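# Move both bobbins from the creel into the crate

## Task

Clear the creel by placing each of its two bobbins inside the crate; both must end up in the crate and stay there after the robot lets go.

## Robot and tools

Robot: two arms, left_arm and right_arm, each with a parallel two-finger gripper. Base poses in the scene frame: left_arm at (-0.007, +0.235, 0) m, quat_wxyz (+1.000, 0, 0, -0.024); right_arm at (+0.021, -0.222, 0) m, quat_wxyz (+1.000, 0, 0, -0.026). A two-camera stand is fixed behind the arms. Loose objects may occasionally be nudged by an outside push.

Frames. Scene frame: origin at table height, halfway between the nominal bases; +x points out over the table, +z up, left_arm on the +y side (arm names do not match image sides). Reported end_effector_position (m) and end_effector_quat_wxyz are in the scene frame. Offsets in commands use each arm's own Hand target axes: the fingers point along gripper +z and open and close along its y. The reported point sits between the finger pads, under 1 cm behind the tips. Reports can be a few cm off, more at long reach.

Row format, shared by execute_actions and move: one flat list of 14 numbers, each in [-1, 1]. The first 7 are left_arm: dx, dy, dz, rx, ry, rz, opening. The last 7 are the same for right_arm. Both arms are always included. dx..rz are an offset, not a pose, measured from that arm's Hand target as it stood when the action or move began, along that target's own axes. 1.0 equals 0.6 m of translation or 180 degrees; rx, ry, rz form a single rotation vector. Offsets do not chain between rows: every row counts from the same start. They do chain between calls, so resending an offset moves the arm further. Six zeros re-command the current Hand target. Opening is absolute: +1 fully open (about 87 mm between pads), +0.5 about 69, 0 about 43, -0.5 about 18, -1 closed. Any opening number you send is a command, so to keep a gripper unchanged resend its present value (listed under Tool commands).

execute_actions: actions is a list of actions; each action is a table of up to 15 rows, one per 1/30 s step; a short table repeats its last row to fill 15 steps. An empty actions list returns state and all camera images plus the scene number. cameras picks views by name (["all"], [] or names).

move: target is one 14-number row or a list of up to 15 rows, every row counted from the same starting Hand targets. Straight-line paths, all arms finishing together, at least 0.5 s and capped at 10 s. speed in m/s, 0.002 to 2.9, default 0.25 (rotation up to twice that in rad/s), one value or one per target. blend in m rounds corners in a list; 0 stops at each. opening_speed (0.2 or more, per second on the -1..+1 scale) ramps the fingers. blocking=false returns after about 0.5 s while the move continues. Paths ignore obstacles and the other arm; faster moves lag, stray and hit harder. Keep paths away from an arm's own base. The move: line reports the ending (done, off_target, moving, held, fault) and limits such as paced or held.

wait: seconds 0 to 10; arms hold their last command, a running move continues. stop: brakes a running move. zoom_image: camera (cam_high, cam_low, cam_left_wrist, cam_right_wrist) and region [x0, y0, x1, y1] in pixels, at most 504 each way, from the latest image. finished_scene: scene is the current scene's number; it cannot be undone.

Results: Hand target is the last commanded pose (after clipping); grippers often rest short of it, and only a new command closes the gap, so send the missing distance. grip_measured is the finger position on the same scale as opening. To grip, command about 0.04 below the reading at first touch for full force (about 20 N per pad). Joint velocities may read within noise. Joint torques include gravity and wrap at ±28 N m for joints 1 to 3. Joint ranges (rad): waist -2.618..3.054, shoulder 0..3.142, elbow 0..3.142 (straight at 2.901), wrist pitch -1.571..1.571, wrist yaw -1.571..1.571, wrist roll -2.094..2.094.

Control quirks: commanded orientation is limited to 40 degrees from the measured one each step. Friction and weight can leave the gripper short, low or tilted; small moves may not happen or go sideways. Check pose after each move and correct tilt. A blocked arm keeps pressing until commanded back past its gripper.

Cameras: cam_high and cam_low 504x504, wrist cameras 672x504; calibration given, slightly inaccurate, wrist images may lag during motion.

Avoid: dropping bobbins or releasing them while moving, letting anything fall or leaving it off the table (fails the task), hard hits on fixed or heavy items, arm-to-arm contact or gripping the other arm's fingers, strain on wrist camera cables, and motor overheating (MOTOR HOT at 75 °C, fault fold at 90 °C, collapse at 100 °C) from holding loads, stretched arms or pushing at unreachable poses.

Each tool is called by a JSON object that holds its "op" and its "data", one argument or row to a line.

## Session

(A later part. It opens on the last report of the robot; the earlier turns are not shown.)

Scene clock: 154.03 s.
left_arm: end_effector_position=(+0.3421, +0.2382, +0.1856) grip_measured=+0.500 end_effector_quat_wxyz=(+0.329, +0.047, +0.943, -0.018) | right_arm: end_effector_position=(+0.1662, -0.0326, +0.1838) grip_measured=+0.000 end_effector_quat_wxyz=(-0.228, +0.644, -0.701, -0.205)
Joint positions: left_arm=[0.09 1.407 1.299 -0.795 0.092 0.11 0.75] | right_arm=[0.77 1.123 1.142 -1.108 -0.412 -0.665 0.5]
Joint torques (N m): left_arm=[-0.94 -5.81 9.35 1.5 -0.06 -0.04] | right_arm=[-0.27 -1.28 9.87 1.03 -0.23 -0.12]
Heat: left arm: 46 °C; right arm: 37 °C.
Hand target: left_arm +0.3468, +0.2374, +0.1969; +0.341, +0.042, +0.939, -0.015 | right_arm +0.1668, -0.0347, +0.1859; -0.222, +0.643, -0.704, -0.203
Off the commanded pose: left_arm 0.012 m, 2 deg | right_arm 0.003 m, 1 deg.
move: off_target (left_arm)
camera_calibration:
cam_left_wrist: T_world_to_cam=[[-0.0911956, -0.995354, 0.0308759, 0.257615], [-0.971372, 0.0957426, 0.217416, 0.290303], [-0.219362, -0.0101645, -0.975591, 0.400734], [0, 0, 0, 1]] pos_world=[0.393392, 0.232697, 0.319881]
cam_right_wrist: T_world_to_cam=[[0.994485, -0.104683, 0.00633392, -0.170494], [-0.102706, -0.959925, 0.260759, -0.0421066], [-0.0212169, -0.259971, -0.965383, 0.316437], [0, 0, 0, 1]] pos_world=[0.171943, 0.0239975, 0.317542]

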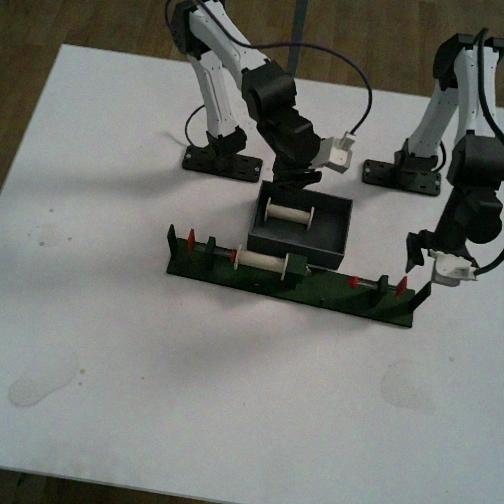

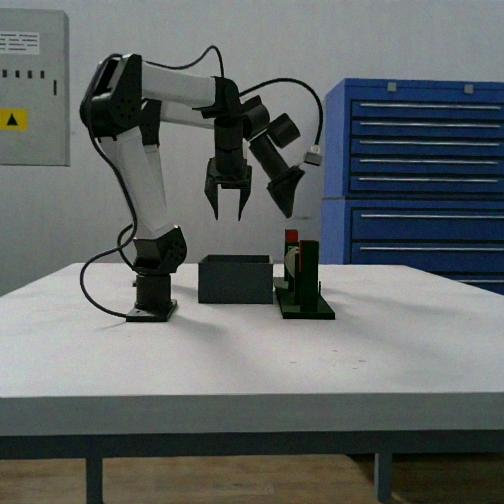

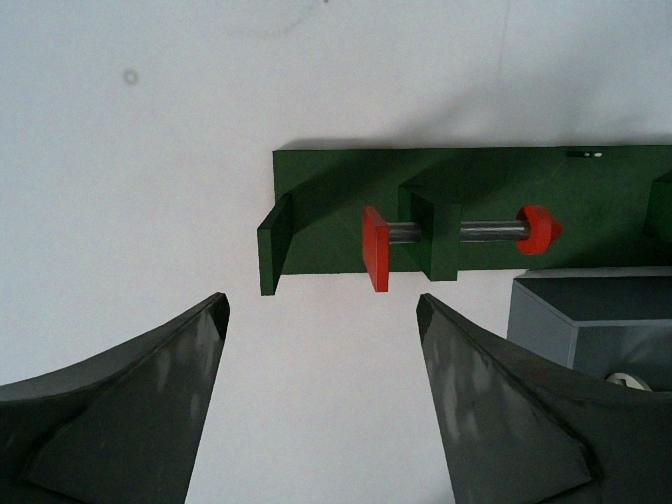

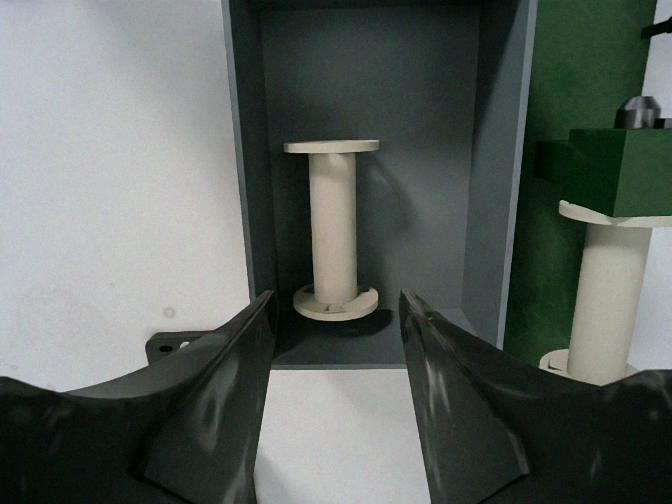

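{"op": "move", "data": {
  "target": [-0.0183,-0.5545,0.0088,0.3044,0.0216,0.3967,0.15,0.2965,-0.2562,-0.2263,0.3044,-0.0216,0.3967,0.5],
  "speed": 0.3,
  "cameras": ["all"]
}}

Scene clock: 169.73 s.
left_arm: end_effector_position=(+0.3275, -0.0906, +0.1974) grip_measured=+0.150 end_effector_quat_wxyz=(+0.198, +0.697, +0.654, -0.218) | right_arm: end_effector_position=(+0.2922, -0.2668, +0.1867) grip_measured=+0.500 end_effector_quat_wxyz=(+0.329, +0.035, +0.943, -0.009)
Joint positions: left_arm=[-0.608 2.203 2.409 -1.423 0.492 0.89 0.575] | right_arm=[-0.154 1.13 1.113 -0.887 -0.088 -0.1 0.75]
Joint torques (N m): left_arm=[-0.47 -10.26 8.21 0.89 0.45 0.27] | right_arm=[-0.03 -1.51 10.85 1.65 0.13 0.02]
Heat: left arm: 47 °C; right arm: 39 °C.
Hand target: left_arm +0.3288, -0.0948, +0.1998; +0.203, +0.704, +0.644, -0.222 | right_arm +0.2998, -0.2713, +0.1947; +0.341, +0.042, +0.939, -0.015
Off the commanded pose: left_arm 0.005 m, 2 deg | right_arm 0.012 m, 2 deg.
move: off_target (right_arm)
camera_calibration:
cam_left_wrist: T_world_to_cam=[[-0.997786, 0.0561964, 0.0355814, 0.319907], [0.0641148, 0.954982, 0.289652, 0.0294216], [-0.0177021, 0.291292, -0.95647, 0.363197], [0, 0, 0, 1]] pos_world=[0.323742, -0.151871, 0.327482]
cam_right_wrist: T_world_to_cam=[[-0.0898573, -0.995921, -0.00824639, -0.238425], [-0.97307, 0.0860247, 0.213858, 0.287315], [-0.212277, 0.027241, -0.97683, 0.395728], [0, 0, 0, 1]] pos_world=[0.342157, -0.272949, 0.323148]

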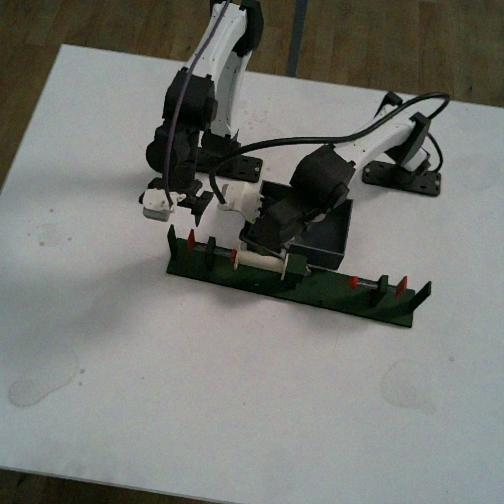

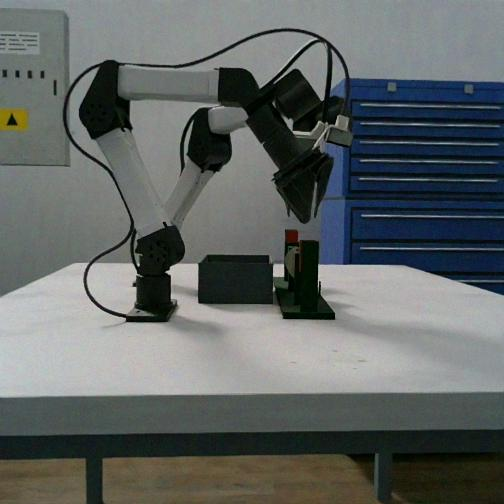

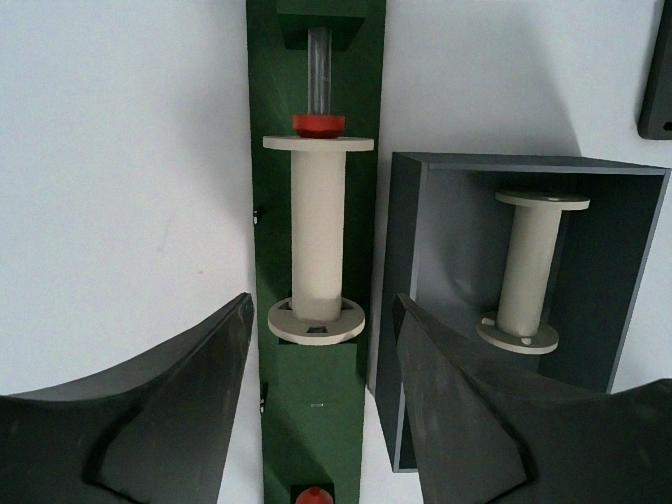

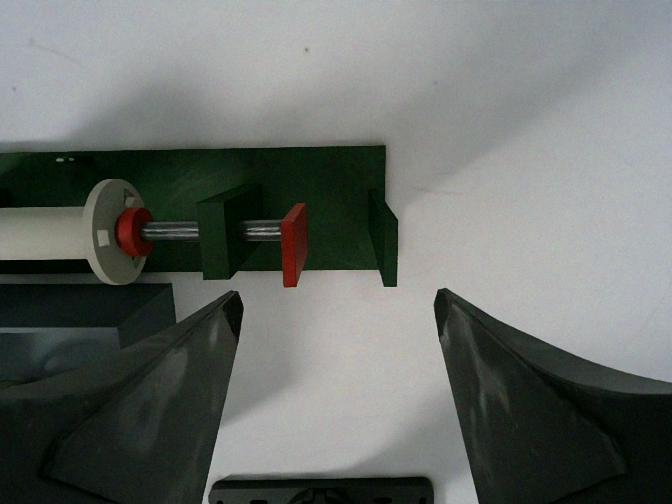

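{"op": "move", "data": {
  "target": [0.1019,0.0043,0.1423,0,0,0,0.15,0.0838,0.0022,0.0996,0,0,0,0.5],
  "speed": 0.12,
  "cameras": ["all"]
}}

Scene clock: 180.90 s.
left_arm: end_effector_position=(+0.3297, -0.0927, +0.0780) grip_measured=+0.150 end_effector_quat_wxyz=(+0.178, +0.699, +0.656, -0.222) | right_arm: end_effector_position=(+0.3002, -0.2690, +0.1162) grip_measured=+0.500 end_effector_quat_wxyz=(+0.335, +0.038, +0.942, -0.011)
Joint positions: left_arm=[-0.608 2.152 1.848 -0.957 0.495 0.899 0.575] | right_arm=[-0.154 1.13 0.827 -0.589 -0.084 -0.095 0.75]
Joint torques (N m): left_arm=[-0.05 -15.99 4.88 1.08 0.43 0.25] | right_arm=[0.42 -3.96 7.19 1.64 0.12 0.03]
Motor temperatures (°C): left_arm=[24 38 48 28 24 26 23] | right_arm=[21 27 39 29 22 25 25]
Heat: left arm: 48 °C; right arm: 39 °C.
Hand target: left_arm +0.3314, -0.0940, +0.0950; +0.203, +0.704, +0.644, -0.222 | right_arm +0.2998, -0.2699, +0.1166; +0.341, +0.042, +0.939, -0.015
Off the commanded pose: left_arm 0.017 m, 3 deg | right_arm 0.001 m, 1 deg.
move: off_target (left_arm)
camera_calibration:
cam_left_wrist: T_world_to_cam=[[-0.995626, 0.0637178, 0.0683324, 0.323832], [0.0818752, 0.94734, 0.309585, 0.0577503], [-0.045008, 0.313825, -0.948413, 0.260042], [0, 0, 0, 1]] pos_world=[0.329392, -0.156951, 0.206621]
cam_right_wrist: T_world_to_cam=[[-0.0962892, -0.995331, -0.00673412, -0.238586], [-0.974714, 0.0929198, 0.203222, 0.313956], [-0.201647, 0.0261319, -0.97911, 0.325354], [0, 0, 0, 1]] pos_world=[0.34865, -0.275147, 0.253148]

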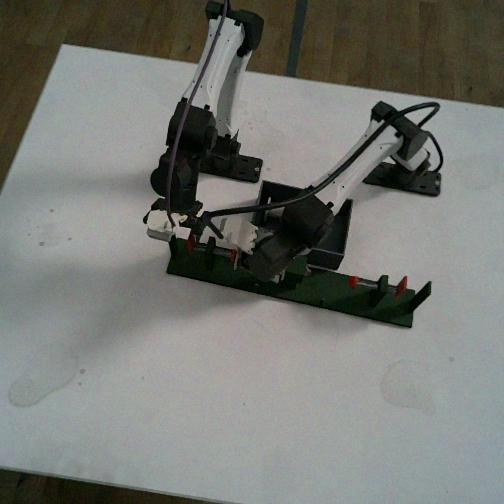

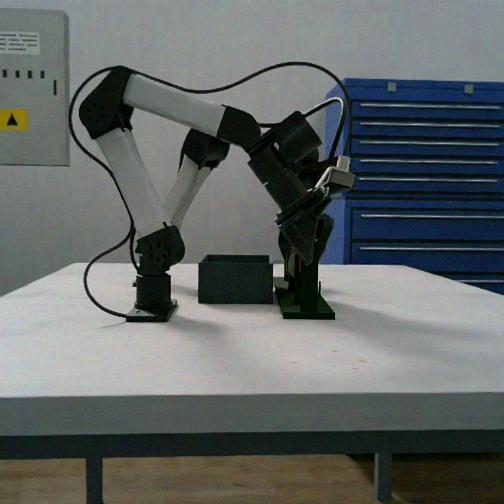

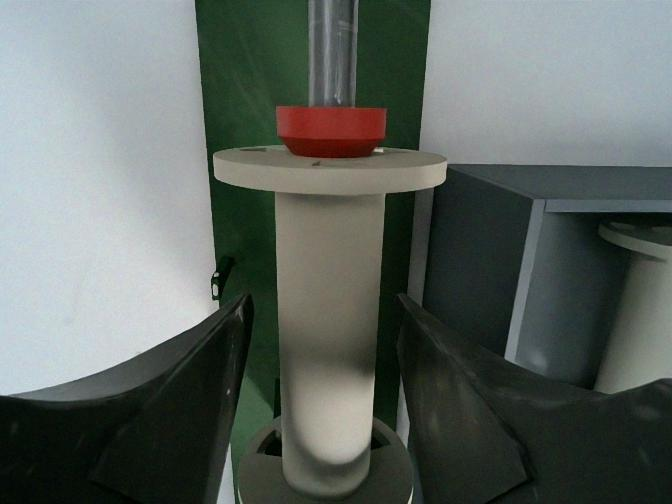

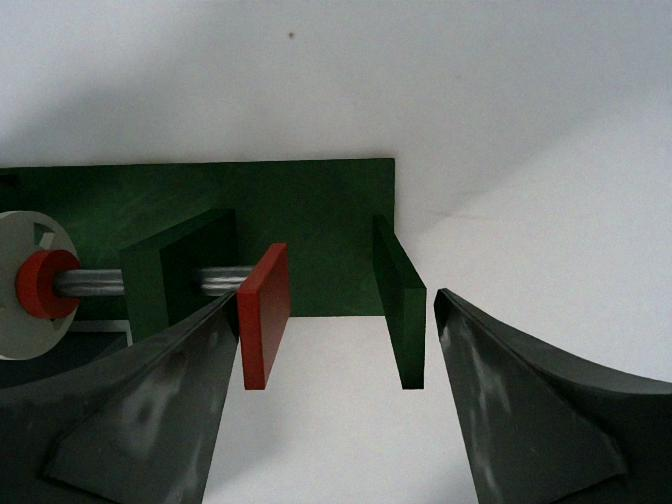

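{"op": "move", "data": {
  "target": [0.0127,0.0,0.0154,0,0,0,0.15,0,0.002,0,0,0,0,0.5],
  "speed": 0.05,
  "cameras": ["cam_left_wrist"]
}}

Scene clock: 190.73 s.
left_arm: end_effector_position=(+0.3287, -0.0920, +0.0673) grip_measured=+0.150 end_effector_quat_wxyz=(+0.179, +0.699, +0.656, -0.222) | right_arm: end_effector_position=(+0.3002, -0.2694, +0.1163) grip_measured=+0.500 end_effector_quat_wxyz=(+0.335, +0.041, +0.941, -0.012)
Joint positions: left_arm=[-0.608 2.149 1.801 -0.911 0.495 0.899 0.575] | right_arm=[-0.154 1.13 0.827 -0.589 -0.08 -0.091 0.75]
Joint torques (N m): left_arm=[0.16 -15.58 4.94 1.09 0.44 0.26] | right_arm=[0.94 -4.07 7.13 1.65 0.13 0.04]
Motor temperatures (°C): left_arm=[24 45 47 28 24 26 23] | right_arm=[21 27 38 29 22 25 25]
Heat: left arm: 47 °C; right arm: 38 °C.
Hand target: left_arm +0.3314, -0.0930, +0.0829; +0.203, +0.704, +0.644, -0.222 | right_arm +0.2999, -0.2687, +0.1166; +0.341, +0.042, +0.939, -0.015
Off the commanded pose: left_arm 0.016 m, 3 deg | right_arm 0.001 m, 1 deg.
move: off_target (left_arm)
camera_calibration:
cam_left_wrist: T_world_to_cam=[[-0.995691, 0.0637532, 0.0673373, 0.323634], [0.0815663, 0.947573, 0.308953, 0.0606258], [-0.0441103, 0.313114, -0.94869, 0.249339], [0, 0, 0, 1]] pos_world=[0.328293, -0.156152, 0.196023]
Images, in order (width x height): cam_left_wrist 672x504.

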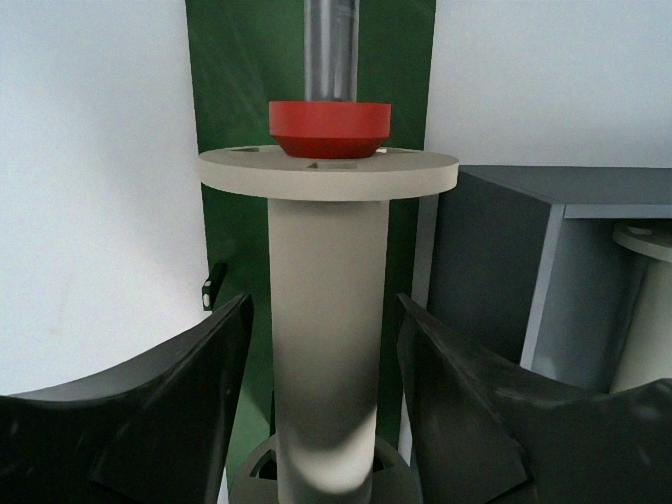

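{"op": "move", "data": {
  "target": [-0.0287,0,-0.041,0,0,0,0.15,0,0,0,0,0,0,0.5],
  "speed": 0.1,
  "cameras": ["cam_left_wrist"]
}}

Scene clock: 200.10 s.
left_arm: end_effector_position=(+0.3252, -0.0892, +0.0881) grip_measured=+0.150 end_effector_quat_wxyz=(+0.172, +0.698, +0.658, -0.223) | right_arm: end_effector_position=(+0.3002, -0.2694, +0.1163) grip_measured=+0.500 end_effector_quat_wxyz=(+0.335, +0.041, +0.941, -0.012)
Joint positions: left_arm=[-0.608 2.137 1.868 -1.003 0.495 0.899 0.575] | right_arm=[-0.154 1.13 0.827 -0.589 -0.08 -0.091 0.75]
Joint torques (N m): left_arm=[0.13 -14.99 8.64 0.83 0.44 0.26] | right_arm=[0.88 -4.11 7.08 1.65 0.12 0.03]
Heat: left arm: 47 °C; right arm: 37 °C.
Hand target: left_arm +0.3315, -0.0931, +0.1130; +0.203, +0.704, +0.644, -0.222 | right_arm +0.2999, -0.2687, +0.1166; +0.341, +0.042, +0.939, -0.015
Off the commanded pose: left_arm 0.026 m, 4 deg | right_arm 0.001 m, 1 deg.
move: off_target (left_arm)
camera_calibration:
cam_left_wrist: T_world_to_cam=[[-0.994918, 0.0631439, 0.0784239, 0.317219], [0.0848715, 0.945013, 0.315826, 0.0499919], [-0.0541692, 0.320877, -0.94557, 0.271654], [0, 0, 0, 1]] pos_world=[0.326079, -0.154441, 0.216202]
Images, in order (width x height): cam_left_wrist 672x504.

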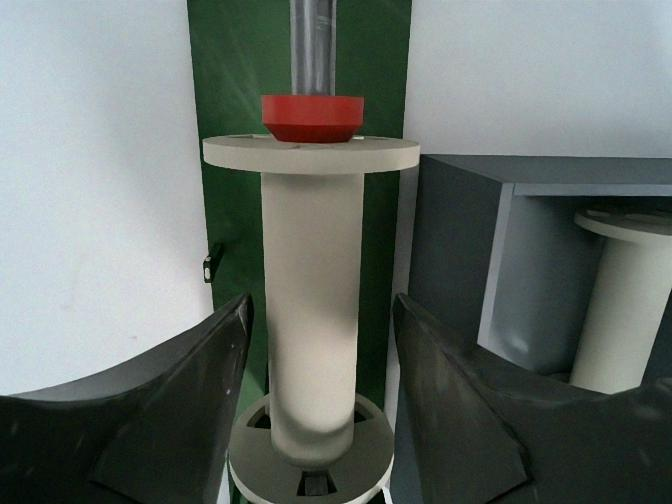

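{"op": "move", "data": {
  "target": [
    [-0.0574,0,-0.0819,0,0,0,0.15,0,0,0,0,0,0,0.5],
    [-0.0023,-0.1085,-0.1612,0,0,0,0.15,0,0,0,0,0,0,0.5],
    [-0.0191,0,-0.0273,0,0,0,0.15,0,0,0,0,0,0,0.5]
  ],
  "speed": 0.15,
  "blend": [0.01,0,0],
  "cameras": ["cam_left_wrist","cam_right_wrist"]
}}

Scene clock: 220.10 s.
left_arm: end_effector_position=(+0.3262, -0.0844, +0.1267) grip_measured=+0.150 end_effector_quat_wxyz=(+0.188, +0.704, +0.647, -0.222) | right_arm: end_effector_position=(+0.3002, -0.2694, +0.1163) grip_measured=+0.500 end_effector_quat_wxyz=(+0.335, +0.041, +0.941, -0.012)
Joint positions: left_arm=[-0.596 2.102 1.959 -1.107 0.505 0.928 0.575] | right_arm=[-0.154 1.13 0.827 -0.589 -0.08 -0.091 0.75]
Joint torques (N m): left_arm=[-0.94 -10.5 8.8 1.08 0.35 -0.02] | right_arm=[0.9 -4.01 7.13 1.66 0.12 0.03]
Heat: left arm: 49 °C; right arm: 37 °C.
Hand target: left_arm +0.3314, -0.0931, +0.1330; +0.203, +0.704, +0.644, -0.222 | right_arm +0.2999, -0.2687, +0.1166; +0.341, +0.042, +0.939, -0.015
Off the commanded pose: left_arm 0.012 m, 2 deg | right_arm 0.001 m, 1 deg.
move: off_target (left_arm)
camera_calibration:
cam_left_wrist: T_world_to_cam=[[-0.995679, 0.0792196, 0.0484562, 0.320293], [0.0900658, 0.950917, 0.296048, 0.0344498], [-0.022625, 0.299133, -0.953943, 0.295698], [0, 0, 0, 1]] pos_world=[0.322497, -0.146585, 0.25636]
cam_right_wrist: T_world_to_cam=[[-0.101957, -0.994764, -0.00699202, -0.237086], [-0.974186, 0.0984195, 0.203163, 0.31537], [-0.201412, 0.0275254, -0.97912, 0.325678], [0, 0, 0, 1]] pos_world=[0.348652, -0.275848, 0.253148]
Images, in order (width x height): cam_left_wrist 672x504, cam_right_wrist 672x504.

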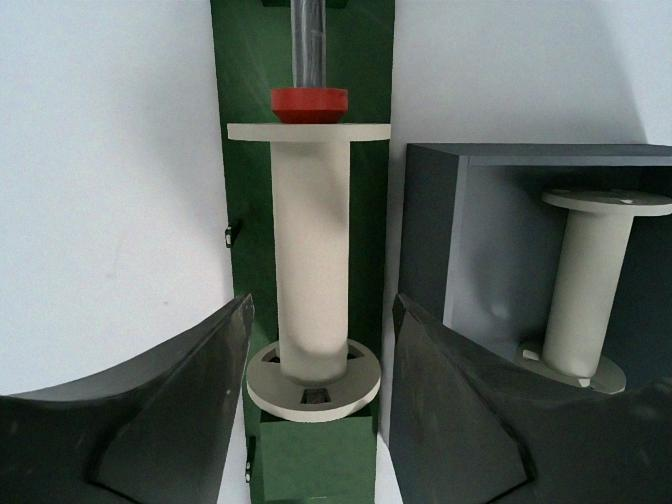

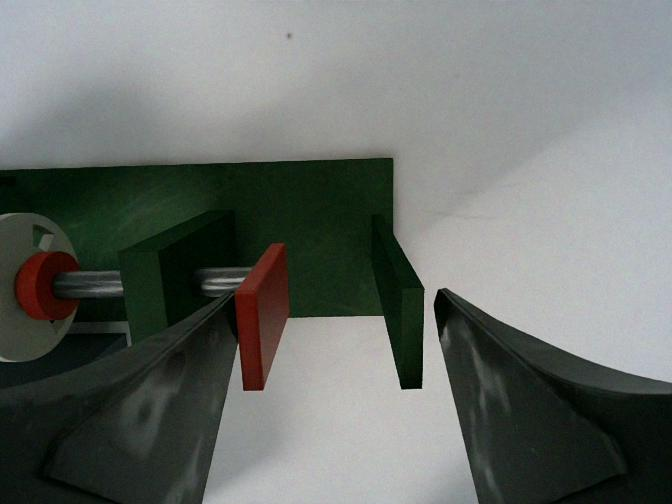

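{"op": "move", "data": {
  "target": [0.0402,0.0067,0.0635,0,0,0,0.15,0,0,0,0,0,0,0.5],
  "speed": 0.08,
  "cameras": ["cam_left_wrist"]
}}

Scene clock: 227.57 s.
left_arm: end_effector_position=(+0.3371, -0.0926, +0.0947) grip_measured=+0.150 end_effector_quat_wxyz=(+0.207, +0.705, +0.642, -0.219) | right_arm: end_effector_position=(+0.3002, -0.2694, +0.1163) grip_measured=+0.500 end_effector_quat_wxyz=(+0.335, +0.041, +0.941, -0.012)
Joint positions: left_arm=[-0.596 2.116 1.846 -0.94 0.505 0.927 0.575] | right_arm=[-0.154 1.13 0.827 -0.589 -0.08 -0.091 0.75]
Joint torques (N m): left_arm=[-0.88 -10.62 5.24 1.16 0.35 -0.01] | right_arm=[0.94 -3.99 7.13 1.64 0.13 0.03]
Heat: left arm: 49 °C; right arm: 36 °C.
Hand target: left_arm +0.3353, -0.0956, +0.0879; +0.203, +0.704, +0.644, -0.222 | right_arm +0.2999, -0.2687, +0.1166; +0.341, +0.042, +0.939, -0.015
Off the commanded pose: left_arm 0.008 m, 1 deg | right_arm 0.001 m, 1 deg.
move: done
camera_calibration:
cam_left_wrist: T_world_to_cam=[[-0.996692, 0.0797124, 0.0158282, 0.336876], [0.0809772, 0.957617, 0.276426, 0.0563625], [0.00687721, 0.276794, -0.960905, 0.25646], [0, 0, 0, 1]] pos_world=[0.329434, -0.151813, 0.225521]
Images, in order (width x height): cam_left_wrist 672x504.

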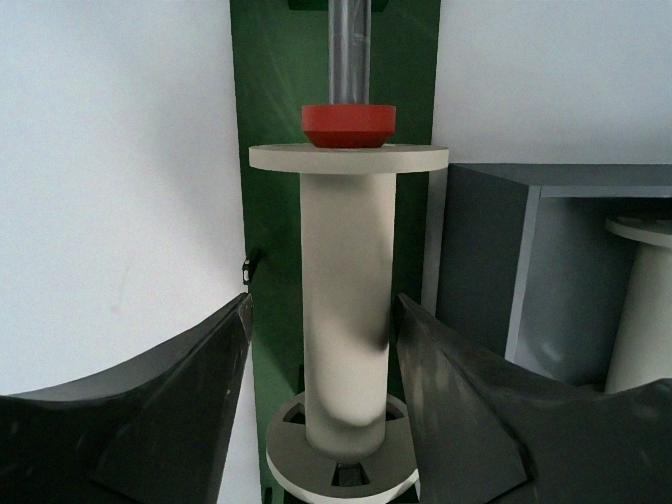

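{"op": "move", "data": {
  "target": [0.0147,-0.0142,0.017,0,0,0,0.15,0,0,0,0,0,0,0.5],
  "speed": 0.06,
  "cameras": ["cam_left_wrist"]
}}

Scene clock: 235.27 s.
left_arm: end_effector_position=(+0.3286, -0.0904, +0.0690) grip_measured=+0.150 end_effector_quat_wxyz=(+0.194, +0.705, +0.645, -0.222) | right_arm: end_effector_position=(+0.3002, -0.2694, +0.1163) grip_measured=+0.500 end_effector_quat_wxyz=(+0.335, +0.041, +0.941, -0.012)
Joint positions: left_arm=[-0.603 2.116 1.75 -0.867 0.505 0.92 0.575] | right_arm=[-0.154 1.13 0.827 -0.589 -0.08 -0.091 0.75]
Joint torques (N m): left_arm=[-0.95 -13.33 4.97 1.14 0.32 -0.01] | right_arm=[0.94 -3.99 7.19 1.64 0.13 0.03]
Heat: left arm: 49 °C; right arm: 36 °C.
Hand target: left_arm +0.3269, -0.0933, +0.0745; +0.203, +0.704, +0.644, -0.222 | right_arm +0.2999, -0.2687, +0.1166; +0.341, +0.042, +0.939, -0.015
Off the commanded pose: left_arm 0.007 m, 1 deg | right_arm 0.001 m, 1 deg.
move: done
camera_calibration:
cam_left_wrist: T_world_to_cam=[[-0.995985, 0.0801757, 0.039825, 0.326823], [0.0882824, 0.953424, 0.288425, 0.058426], [-0.0148454, 0.290783, -0.956674, 0.239315], [0, 0, 0, 1]] pos_world=[0.323906, -0.151497, 0.199079]
Images, in order (width x height): cam_left_wrist 672x504.

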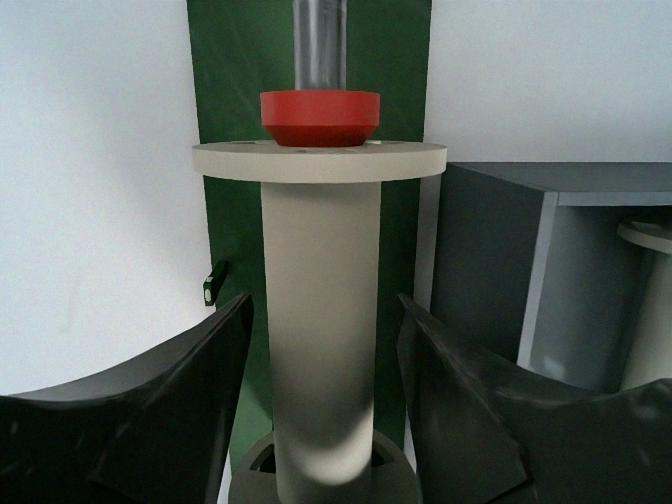

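{"op": "move", "data": {
  "target": [-0.0115,0,-0.0164,0,0,0,0.15,0,0,0,0,0,0,0.5],
  "speed": 0.06,
  "cameras": ["cam_left_wrist"]
}}

Scene clock: 240.43 s.
left_arm: end_effector_position=(+0.3252, -0.0878, +0.0680) grip_measured=+0.150 end_effector_quat_wxyz=(+0.185, +0.704, +0.648, -0.224) | right_arm: end_effector_position=(+0.3002, -0.2694, +0.1163) grip_measured=+0.500 end_effector_quat_wxyz=(+0.335, +0.041, +0.941, -0.012)
Joint positions: left_arm=[-0.603 2.116 1.75 -0.885 0.505 0.92 0.575] | right_arm=[-0.154 1.13 0.827 -0.589 -0.08 -0.091 0.75]
Joint torques (N m): left_arm=[-0.95 -13.94 8.14 0.82 0.32 -0.01] | right_arm=[0.88 -4 7.17 1.66 0.13 0.03]
Heat: left arm: 49 °C; right arm: 36 °C.
Hand target: left_arm +0.3269, -0.0934, +0.0865; +0.203, +0.704, +0.644, -0.222 | right_arm +0.2999, -0.2687, +0.1166; +0.341, +0.042, +0.939, -0.015
Off the commanded pose: left_arm 0.019 m, 2 deg | right_arm 0.001 m, 1 deg.
move: off_target (left_arm)
camera_calibration:
cam_left_wrist: T_world_to_cam=[[-0.995322, 0.0793296, 0.0551462, 0.321908], [0.0922217, 0.950249, 0.297526, 0.0542986], [-0.0287999, 0.30122, -0.95312, 0.242842], [0, 0, 0, 1]] pos_world=[0.322388, -0.150283, 0.19755]
Images, in order (width x height): cam_left_wrist 672x504.

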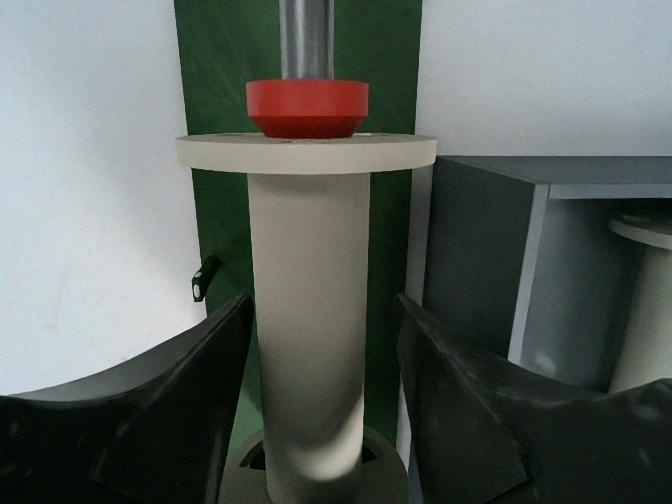

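{"op": "move", "data": {
  "target": [-0.0168,0.005,-0.0248,0,0,0,0.15,0,0,0,0,0,0,0.5],
  "speed": 0.08,
  "cameras": ["cam_left_wrist"]
}}

Scene clock: 245.27 s.
left_arm: end_effector_position=(+0.3258, -0.0883, +0.0872) grip_measured=+0.150 end_effector_quat_wxyz=(+0.184, +0.704, +0.649, -0.224) | right_arm: end_effector_position=(+0.3002, -0.2694, +0.1163) grip_measured=+0.500 end_effector_quat_wxyz=(+0.335, +0.041, +0.941, -0.012)
Joint positions: left_arm=[-0.603 2.116 1.827 -0.966 0.505 0.92 0.575] | right_arm=[-0.154 1.13 0.827 -0.589 -0.08 -0.091 0.75]
Joint torques (N m): left_arm=[-0.55 -13.27 8.76 0.84 0.34 0.03] | right_arm=[0.85 -4.01 7.12 1.66 0.11 0.03]
Heat: left arm: 49 °C; right arm: 36 °C.
Hand target: left_arm +0.3300, -0.0934, +0.1045; +0.203, +0.704, +0.644, -0.222 | right_arm +0.2999, -0.2687, +0.1166; +0.341, +0.042, +0.939, -0.015
Off the commanded pose: left_arm 0.018 m, 2 deg | right_arm 0.001 m, 1 deg.
move: off_target (left_arm)
camera_calibration:
cam_left_wrist: T_world_to_cam=[[-0.995148, 0.0792185, 0.0583562, 0.321147], [0.093149, 0.949554, 0.299449, 0.0484918], [-0.0316904, 0.303432, -0.952326, 0.262312], [0, 0, 0, 1]] pos_world=[0.323384, -0.15108, 0.216544]
Images, in order (width x height): cam_left_wrist 672x504.

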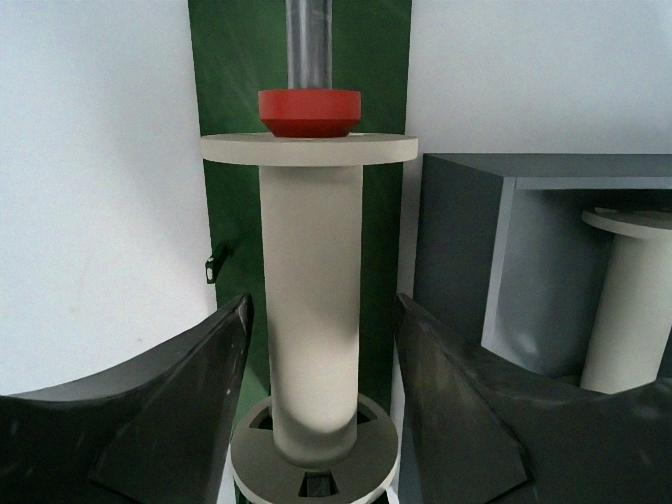

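{"op": "move", "data": {
  "target": [-0.002,0.0103,0.0013,0,0,0,0.15,0,0,0,0,0,0,0.5],
  "speed": 0.06,
  "cameras": ["cam_left_wrist"]
}}

Scene clock: 253.33 s.
left_arm: end_effector_position=(+0.3308, -0.0921, +0.0994) grip_measured=+0.150 end_effector_quat_wxyz=(+0.195, +0.705, +0.645, -0.222) | right_arm: end_effector_position=(+0.3002, -0.2694, +0.1163) grip_measured=+0.500 end_effector_quat_wxyz=(+0.335, +0.041, +0.941, -0.012)
Joint positions: left_arm=[-0.603 2.116 1.87 -0.984 0.505 0.92 0.575] | right_arm=[-0.154 1.13 0.827 -0.589 -0.08 -0.091 0.75]
Joint torques (N m): left_arm=[-0.1 -10.65 8.84 0.9 0.35 0.08] | right_arm=[0.88 -4.07 7.12 1.64 0.13 0.03]
Heat: left arm: 49 °C; right arm: 36 °C.
Hand target: left_arm +0.3360, -0.0953, +0.1046; +0.203, +0.704, +0.644, -0.222 | right_arm +0.2999, -0.2687, +0.1166; +0.341, +0.042, +0.939, -0.015
Off the commanded pose: left_arm 0.008 m, 1 deg | right_arm 0.001 m, 1 deg.
move: done
camera_calibration:
cam_left_wrist: T_world_to_cam=[[-0.996107, 0.0799313, 0.037186, 0.328221], [0.0872591, 0.954024, 0.286746, 0.0515784], [-0.0125563, 0.288875, -0.957285, 0.268133], [0, 0, 0, 1]] pos_world=[0.325809, -0.152899, 0.229684]
Images, in order (width x height): cam_left_wrist 672x504.

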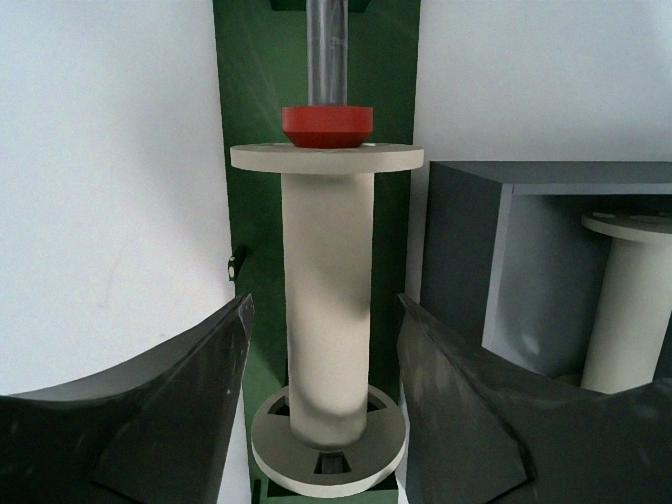

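{"op": "move", "data": {
  "target": [0.0088,-0.0018,0.0102,0,0,0,0.15,0,0,0,0,0,0,0.5],
  "speed": 0.04,
  "cameras": ["cam_left_wrist"]
}}

Scene clock: 257.67 s.
left_arm: end_effector_position=(+0.3331, -0.0938, +0.1001) grip_measured=+0.150 end_effector_quat_wxyz=(+0.201, +0.705, +0.643, -0.221) | right_arm: end_effector_position=(+0.3002, -0.2694, +0.1163) grip_measured=+0.500 end_effector_quat_wxyz=(+0.335, +0.041, +0.941, -0.012)
Joint positions: left_arm=[-0.603 2.116 1.87 -0.972 0.505 0.92 0.575] | right_arm=[-0.154 1.13 0.827 -0.589 -0.08 -0.091 0.75]
Joint torques (N m): left_arm=[-0.08 -11.07 5.5 1.15 0.35 0.09] | right_arm=[0.85 -4.01 7.13 1.64 0.12 0.05]
Heat: left arm: 49 °C; right arm: 36 °C.
Hand target: left_arm +0.3350, -0.0944, +0.0965; +0.203, +0.704, +0.644, -0.222 | right_arm +0.2999, -0.2687, +0.1166; +0.341, +0.042, +0.939, -0.015
Off the commanded pose: left_arm 0.004 m, 0 deg | right_arm 0.001 m, 1 deg.
move: done
camera_calibration:
cam_left_wrist: T_world_to_cam=[[-0.99641, 0.0801394, 0.0272774, 0.331672], [0.0845785, 0.956067, 0.280682, 0.0545586], [-0.00358535, 0.281982, -0.959413, 0.265854], [0, 0, 0, 1]] pos_world=[0.326821, -0.153708, 0.230703]
Images, in order (width x height): cam_left_wrist 672x504.

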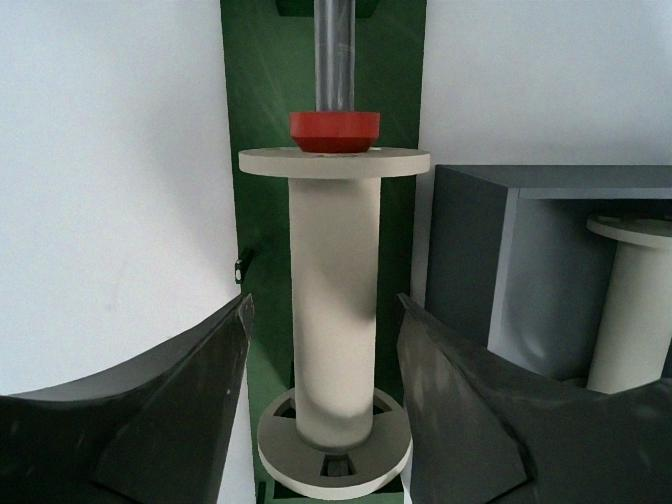

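{"op": "move", "data": {
  "target": [0.0155,-0.007,0.0177,0,0,0,0.15,0,0,0,0,0,0,0.5],
  "speed": 0.04,
  "cameras": ["cam_left_wrist"]
}}

Scene clock: 262.73 s.
left_arm: end_effector_position=(+0.3304, -0.0918, +0.0806) grip_measured=+0.150 end_effector_quat_wxyz=(+0.196, +0.705, +0.645, -0.222) | right_arm: end_effector_position=(+0.3002, -0.2694, +0.1163) grip_measured=+0.500 end_effector_quat_wxyz=(+0.335, +0.041, +0.941, -0.012)
Joint positions: left_arm=[-0.603 2.116 1.795 -0.907 0.505 0.92 0.575] | right_arm=[-0.154 1.13 0.827 -0.589 -0.08 -0.091 0.75]
Joint torques (N m): left_arm=[-0.29 -12.53 5.04 1.16 0.34 0.06] | right_arm=[0.91 -4.05 7.17 1.64 0.12 0.02]
Heat: left arm: 49 °C; right arm: 36 °C.
Hand target: left_arm +0.3309, -0.0925, +0.0825; +0.203, +0.704, +0.644, -0.222 | right_arm +0.2999, -0.2687, +0.1166; +0.341, +0.042, +0.939, -0.015
Off the commanded pose: left_arm 0.002 m, 1 deg | right_arm 0.001 m, 1 deg.
move: done
camera_calibration:
cam_left_wrist: T_world_to_cam=[[-0.996148, 0.0800148, 0.0358799, 0.328693], [0.0869523, 0.954291, 0.28595, 0.0569401], [-0.0113597, 0.287968, -0.957573, 0.24955], [0, 0, 0, 1]] pos_world=[0.325311, -0.1525, 0.210887]
Images, in order (width x height): cam_left_wrist 672x504.

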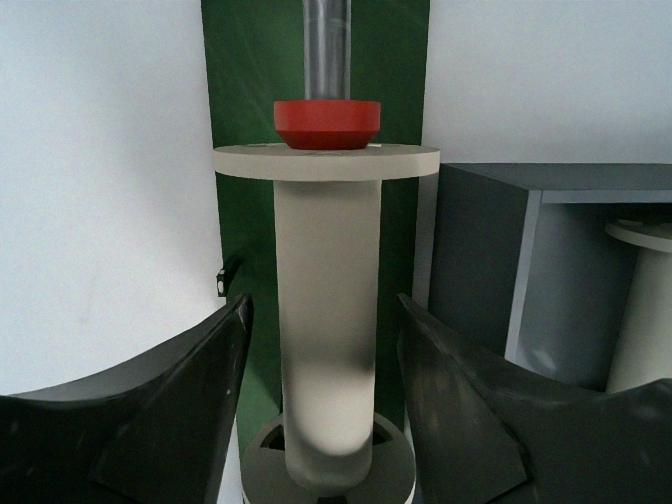

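{"op": "move", "data": {
  "target": [0,0,0,0,0,0,-0.4,0,0,0,0,0,0,0.5],
  "opening_speed": 0.4,
  "cameras": ["cam_left_wrist"]
}}

{"op": "move", "data": {
  "target": [0,0,0,0,0,0,-0.4,0,-0.0362,0,0,0,0,-0.6],
  "opening_speed": 0.36,
  "speed": 0.007,
  "cameras": ["all"]
}}

Scene clock: 270.03 s.
left_arm: end_effector_position=(+0.3299, -0.0914, +0.0804) grip_measured=-0.268 end_effector_quat_wxyz=(+0.195, +0.704, +0.645, -0.222) | right_arm: end_effector_position=(+0.3002, -0.2694, +0.1163) grip_measured=+0.500 end_effector_quat_wxyz=(+0.335, +0.041, +0.941, -0.012)
Joint positions: left_arm=[-0.603 2.116 1.795 -0.91 0.505 0.92 0.366] | right_arm=[-0.154 1.13 0.827 -0.589 -0.08 -0.091 0.75]
Joint torques (N m): left_arm=[-0.29 -12.52 5.04 1.17 0.35 0.06] | right_arm=[0.87 -4.03 7.19 1.64 0.11 0.04]
Heat: left arm: 49 °C; right arm: 36 °C.
Hand target: left_arm +0.3310, -0.0926, +0.0825; +0.203, +0.704, +0.644, -0.222 | right_arm +0.2999, -0.2687, +0.1166; +0.341, +0.042, +0.939, -0.015
Off the commanded pose: left_arm 0.003 m, 1 deg | right_arm 0.001 m, 1 deg.
move: done
camera_calibration:
cam_left_wrist: T_world_to_cam=[[-0.996063, 0.0798568, 0.0384925, 0.327784], [0.0875766, 0.953764, 0.287515, 0.0562476], [-0.0137527, 0.289754, -0.957002, 0.250126], [0, 0, 0, 1]] pos_world=[0.325008, -0.152298, 0.210582]
Images, in order (width x height): cam_left_wrist 672x504.

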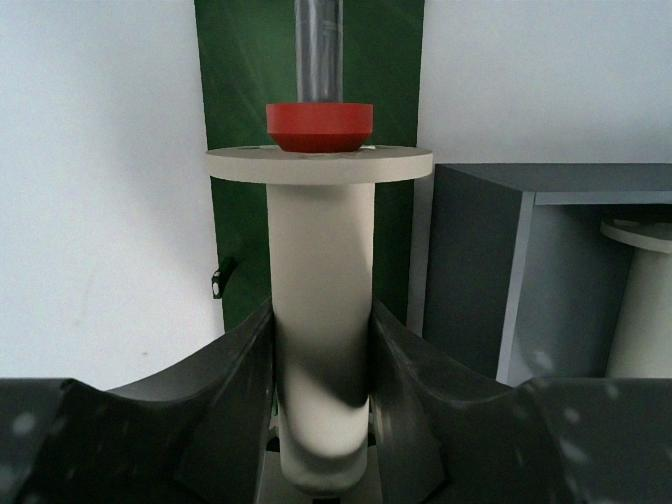

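Scene clock: 273.43 s.
left_arm: end_effector_position=(+0.3299, -0.0914, +0.0804) grip_measured=-0.268 end_effector_quat_wxyz=(+0.195, +0.704, +0.645, -0.222) | right_arm: end_effector_position=(+0.2985, -0.2878, +0.1173) grip_measured=-0.595 end_effector_quat_wxyz=(+0.341, +0.038, +0.939, -0.015)
Joint positions: left_arm=[-0.603 2.116 1.795 -0.91 0.505 0.92 0.366] | right_arm=[-0.24 1.131 0.826 -0.58 -0.132 -0.162 0.202]
Joint torques (N m): left_arm=[-0.29 -12.55 5.04 1.17 0.34 0.07] | right_arm=[-0.51 -2.66 8.29 1.56 -0.07 -0.08]
Heat: left arm: 49 °C; right arm: 36 °C.
Hand target: left_arm +0.3309, -0.0925, +0.0825; +0.203, +0.704, +0.644, -0.222 | right_arm +0.2980, -0.2903, +0.1168; +0.341, +0.042, +0.939, -0.015
Off the commanded pose: left_arm 0.003 m, 1 deg | right_arm 0.003 m, 0 deg.
move: done
camera_calibration:
cam_left_wrist: T_world_to_cam=[[-0.996063, 0.0798568, 0.0384925, 0.327784], [0.0875766, 0.953764, 0.287515, 0.0562476], [-0.0137527, 0.289754, -0.957002, 0.250126], [0, 0, 0, 1]] pos_world=[0.325008, -0.152298, 0.210582]
cam_right_wrist: T_world_to_cam=[[-0.10001, -0.994986, -0.000453893, -0.257038], [-0.976913, 0.0981072, 0.189781, 0.317549], [-0.188785, 0.0194235, -0.981826, 0.321165], [0, 0, 0, 1]] pos_world=[0.345142, -0.293142, 0.254947]

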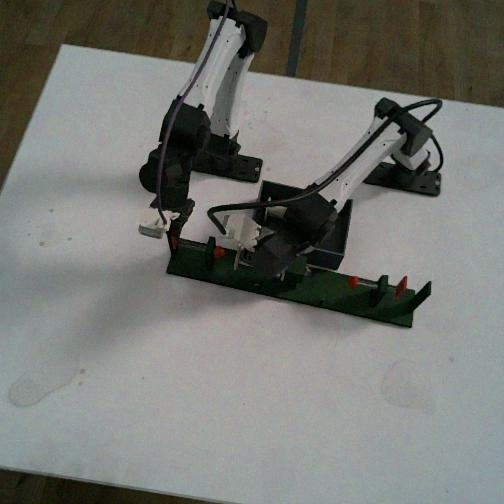

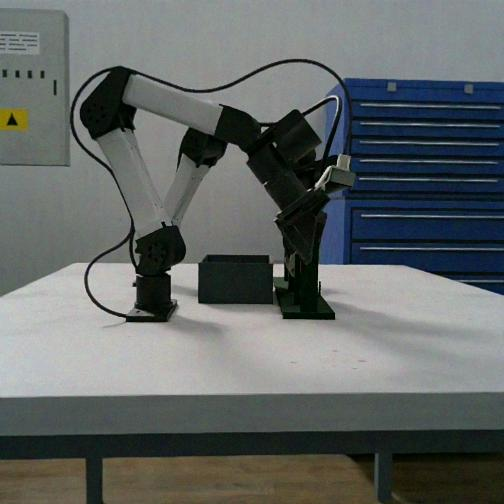

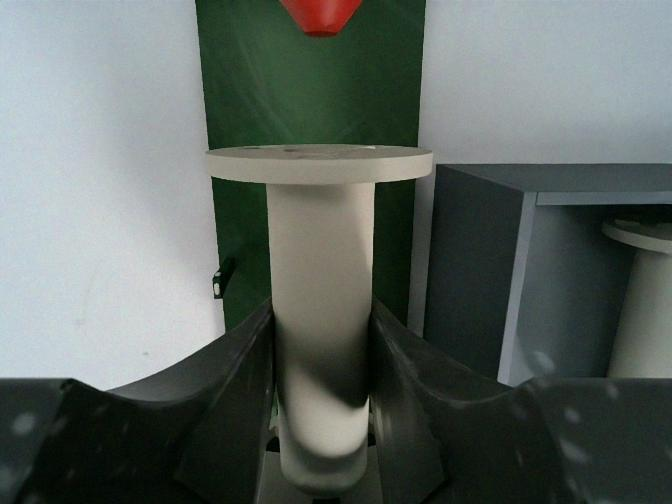

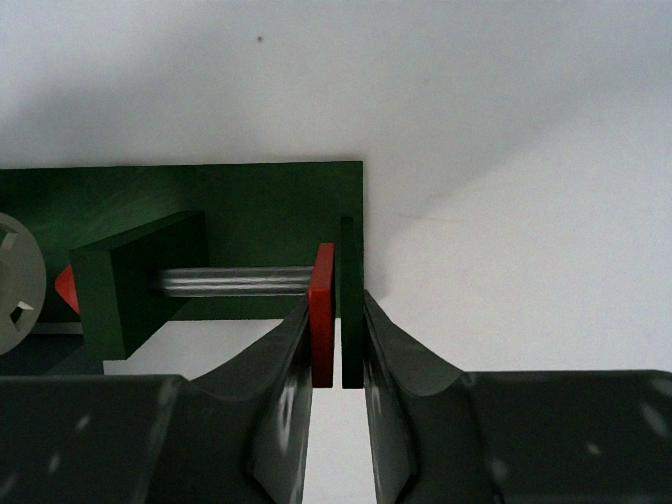

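{"op": "move", "data": {
  "target": [-0.0377,0,0.0202,0,0,0,-0.4,0,0,0,0,0,0,-0.6],
  "speed": 0.025,
  "cameras": ["cam_left_wrist","cam_right_wrist"]
}}

Scene clock: 279.80 s.
left_arm: end_effector_position=(+0.3235, -0.1100, +0.0786) grip_measured=-0.268 end_effector_quat_wxyz=(+0.191, +0.706, +0.645, -0.221) | right_arm: end_effector_position=(+0.2985, -0.2877, +0.1173) grip_measured=-0.595 end_effector_quat_wxyz=(+0.341, +0.038, +0.939, -0.015)
Joint positions: left_arm=[-0.646 2.146 1.833 -0.905 0.488 0.877 0.366] | right_arm=[-0.24 1.131 0.826 -0.58 -0.133 -0.162 0.202]
Joint torques (N m): left_arm=[-0.76 -10.82 9.32 1.01 0.33 -0.01] | right_arm=[-0.54 -2.71 8.27 1.57 -0.08 -0.08]
Heat: left arm: 49 °C; right arm: 36 °C.
Hand target: left_arm +0.3287, -0.1179, +0.0855; +0.203, +0.704, +0.644, -0.222 | right_arm +0.2980, -0.2903, +0.1168; +0.341, +0.042, +0.939, -0.015
Off the commanded pose: left_arm 0.012 m, 1 deg | right_arm 0.003 m, 0 deg.
move: off_target (left_arm)
camera_calibration:
cam_left_wrist: T_world_to_cam=[[-0.995769, 0.0820048, 0.0414699, 0.322991], [0.0905912, 0.951733, 0.293253, 0.0734104], [-0.0154201, 0.295769, -0.955135, 0.254721], [0, 0, 0, 1]] pos_world=[0.318902, -0.171693, 0.208371]
cam_right_wrist: T_world_to_cam=[[-0.0993989, -0.995048, -0.000472835, -0.257163], [-0.976976, 0.0975035, 0.189764, 0.317388], [-0.188779, 0.0193243, -0.98183, 0.321133], [0, 0, 0, 1]] pos_world=[0.345142, -0.293042, 0.254947]
Images, in order (width x height): cam_left_wrist 672x504, cam_right_wrist 672x504.

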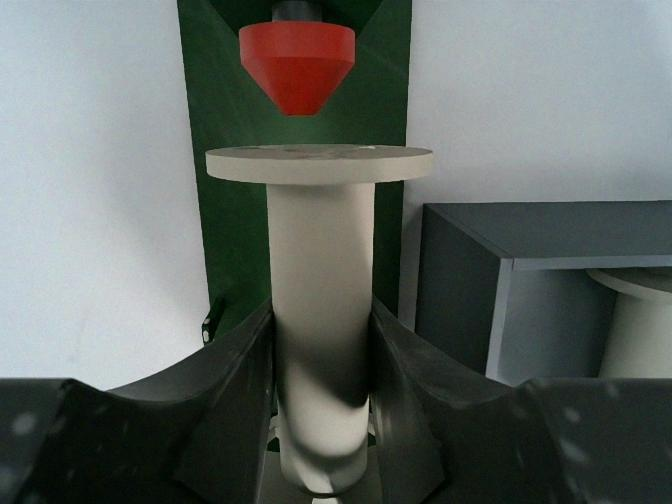

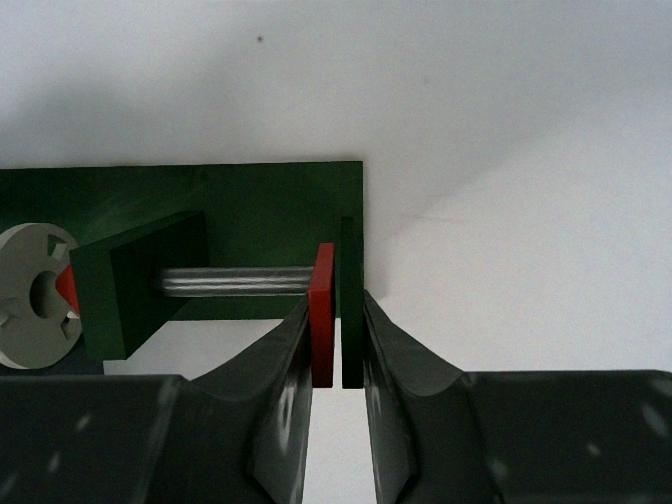

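{"op": "move", "data": {
  "target": [-0.0082,0.0033,-0.0005,0,0,0,-0.4,0,0,0,0,0,0,-0.6],
  "speed": 0.025,
  "cameras": ["cam_left_wrist","cam_right_wrist"]
}}

Scene clock: 283.97 s.
left_arm: end_effector_position=(+0.3273, -0.1133, +0.0822) grip_measured=-0.268 end_effector_quat_wxyz=(+0.194, +0.704, +0.646, -0.221) | right_arm: end_effector_position=(+0.2985, -0.2877, +0.1173) grip_measured=-0.595 end_effector_quat_wxyz=(+0.341, +0.038, +0.939, -0.015)
Joint positions: left_arm=[-0.646 2.161 1.87 -0.92 0.488 0.871 0.366] | right_arm=[-0.24 1.131 0.826 -0.58 -0.133 -0.162 0.202]
Joint torques (N m): left_arm=[-1.17 -10.91 9.36 0.98 0.32 -0.01] | right_arm=[-0.57 -2.63 8.28 1.55 -0.08 -0.09]
Motor temperatures (°C): left_arm=[24 50 47 27 24 26 23] | right_arm=[21 27 36 30 22 25 25]
Heat: left arm: 50 °C; right arm: 36 °C.
Hand target: left_arm +0.3304, -0.1220, +0.0887; +0.203, +0.704, +0.644, -0.222 | right_arm +0.2980, -0.2903, +0.1168; +0.341, +0.042, +0.939, -0.015
Off the commanded pose: left_arm 0.011 m, 1 deg | right_arm 0.003 m, 0 deg.
move: off_target (left_arm)
camera_calibration:
cam_left_wrist: T_world_to_cam=[[-0.996225, 0.0773787, 0.0393454, 0.326649], [0.0854883, 0.953239, 0.289875, 0.0773061], [-0.0150754, 0.292144, -0.956255, 0.258863], [0, 0, 0, 1]] pos_world=[0.32271, -0.174592, 0.212278]
cam_right_wrist: T_world_to_cam=[[-0.0993989, -0.995048, -0.000472835, -0.257163], [-0.976976, 0.0975035, 0.189764, 0.317388], [-0.188779, 0.0193243, -0.98183, 0.321133], [0, 0, 0, 1]] pos_world=[0.345142, -0.293042, 0.254947]
Images, in order (width x height): cam_left_wrist 672x504, cam_right_wrist 672x504.

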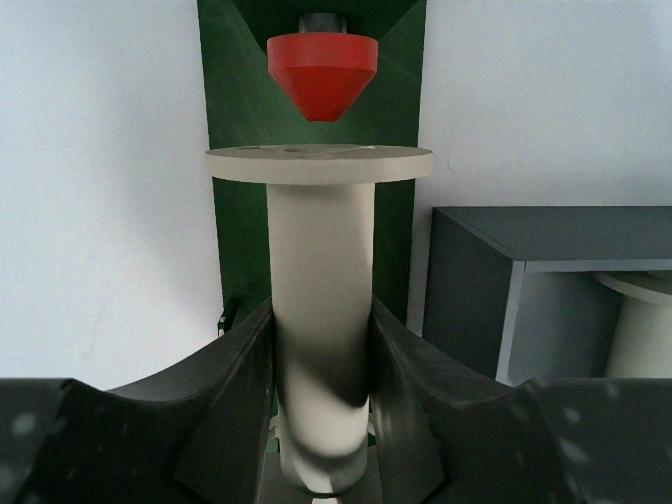

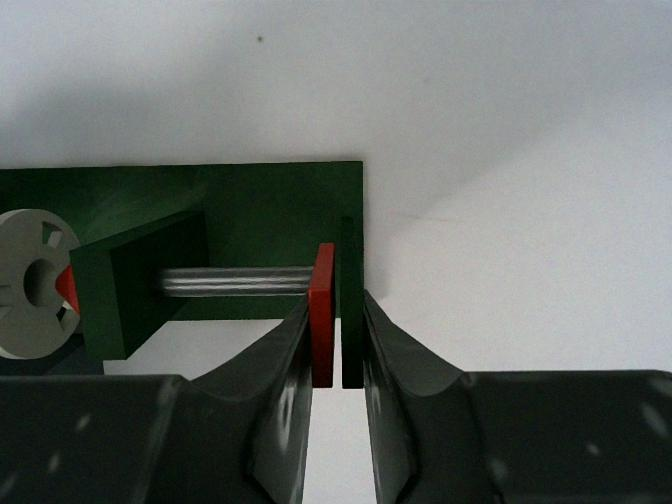

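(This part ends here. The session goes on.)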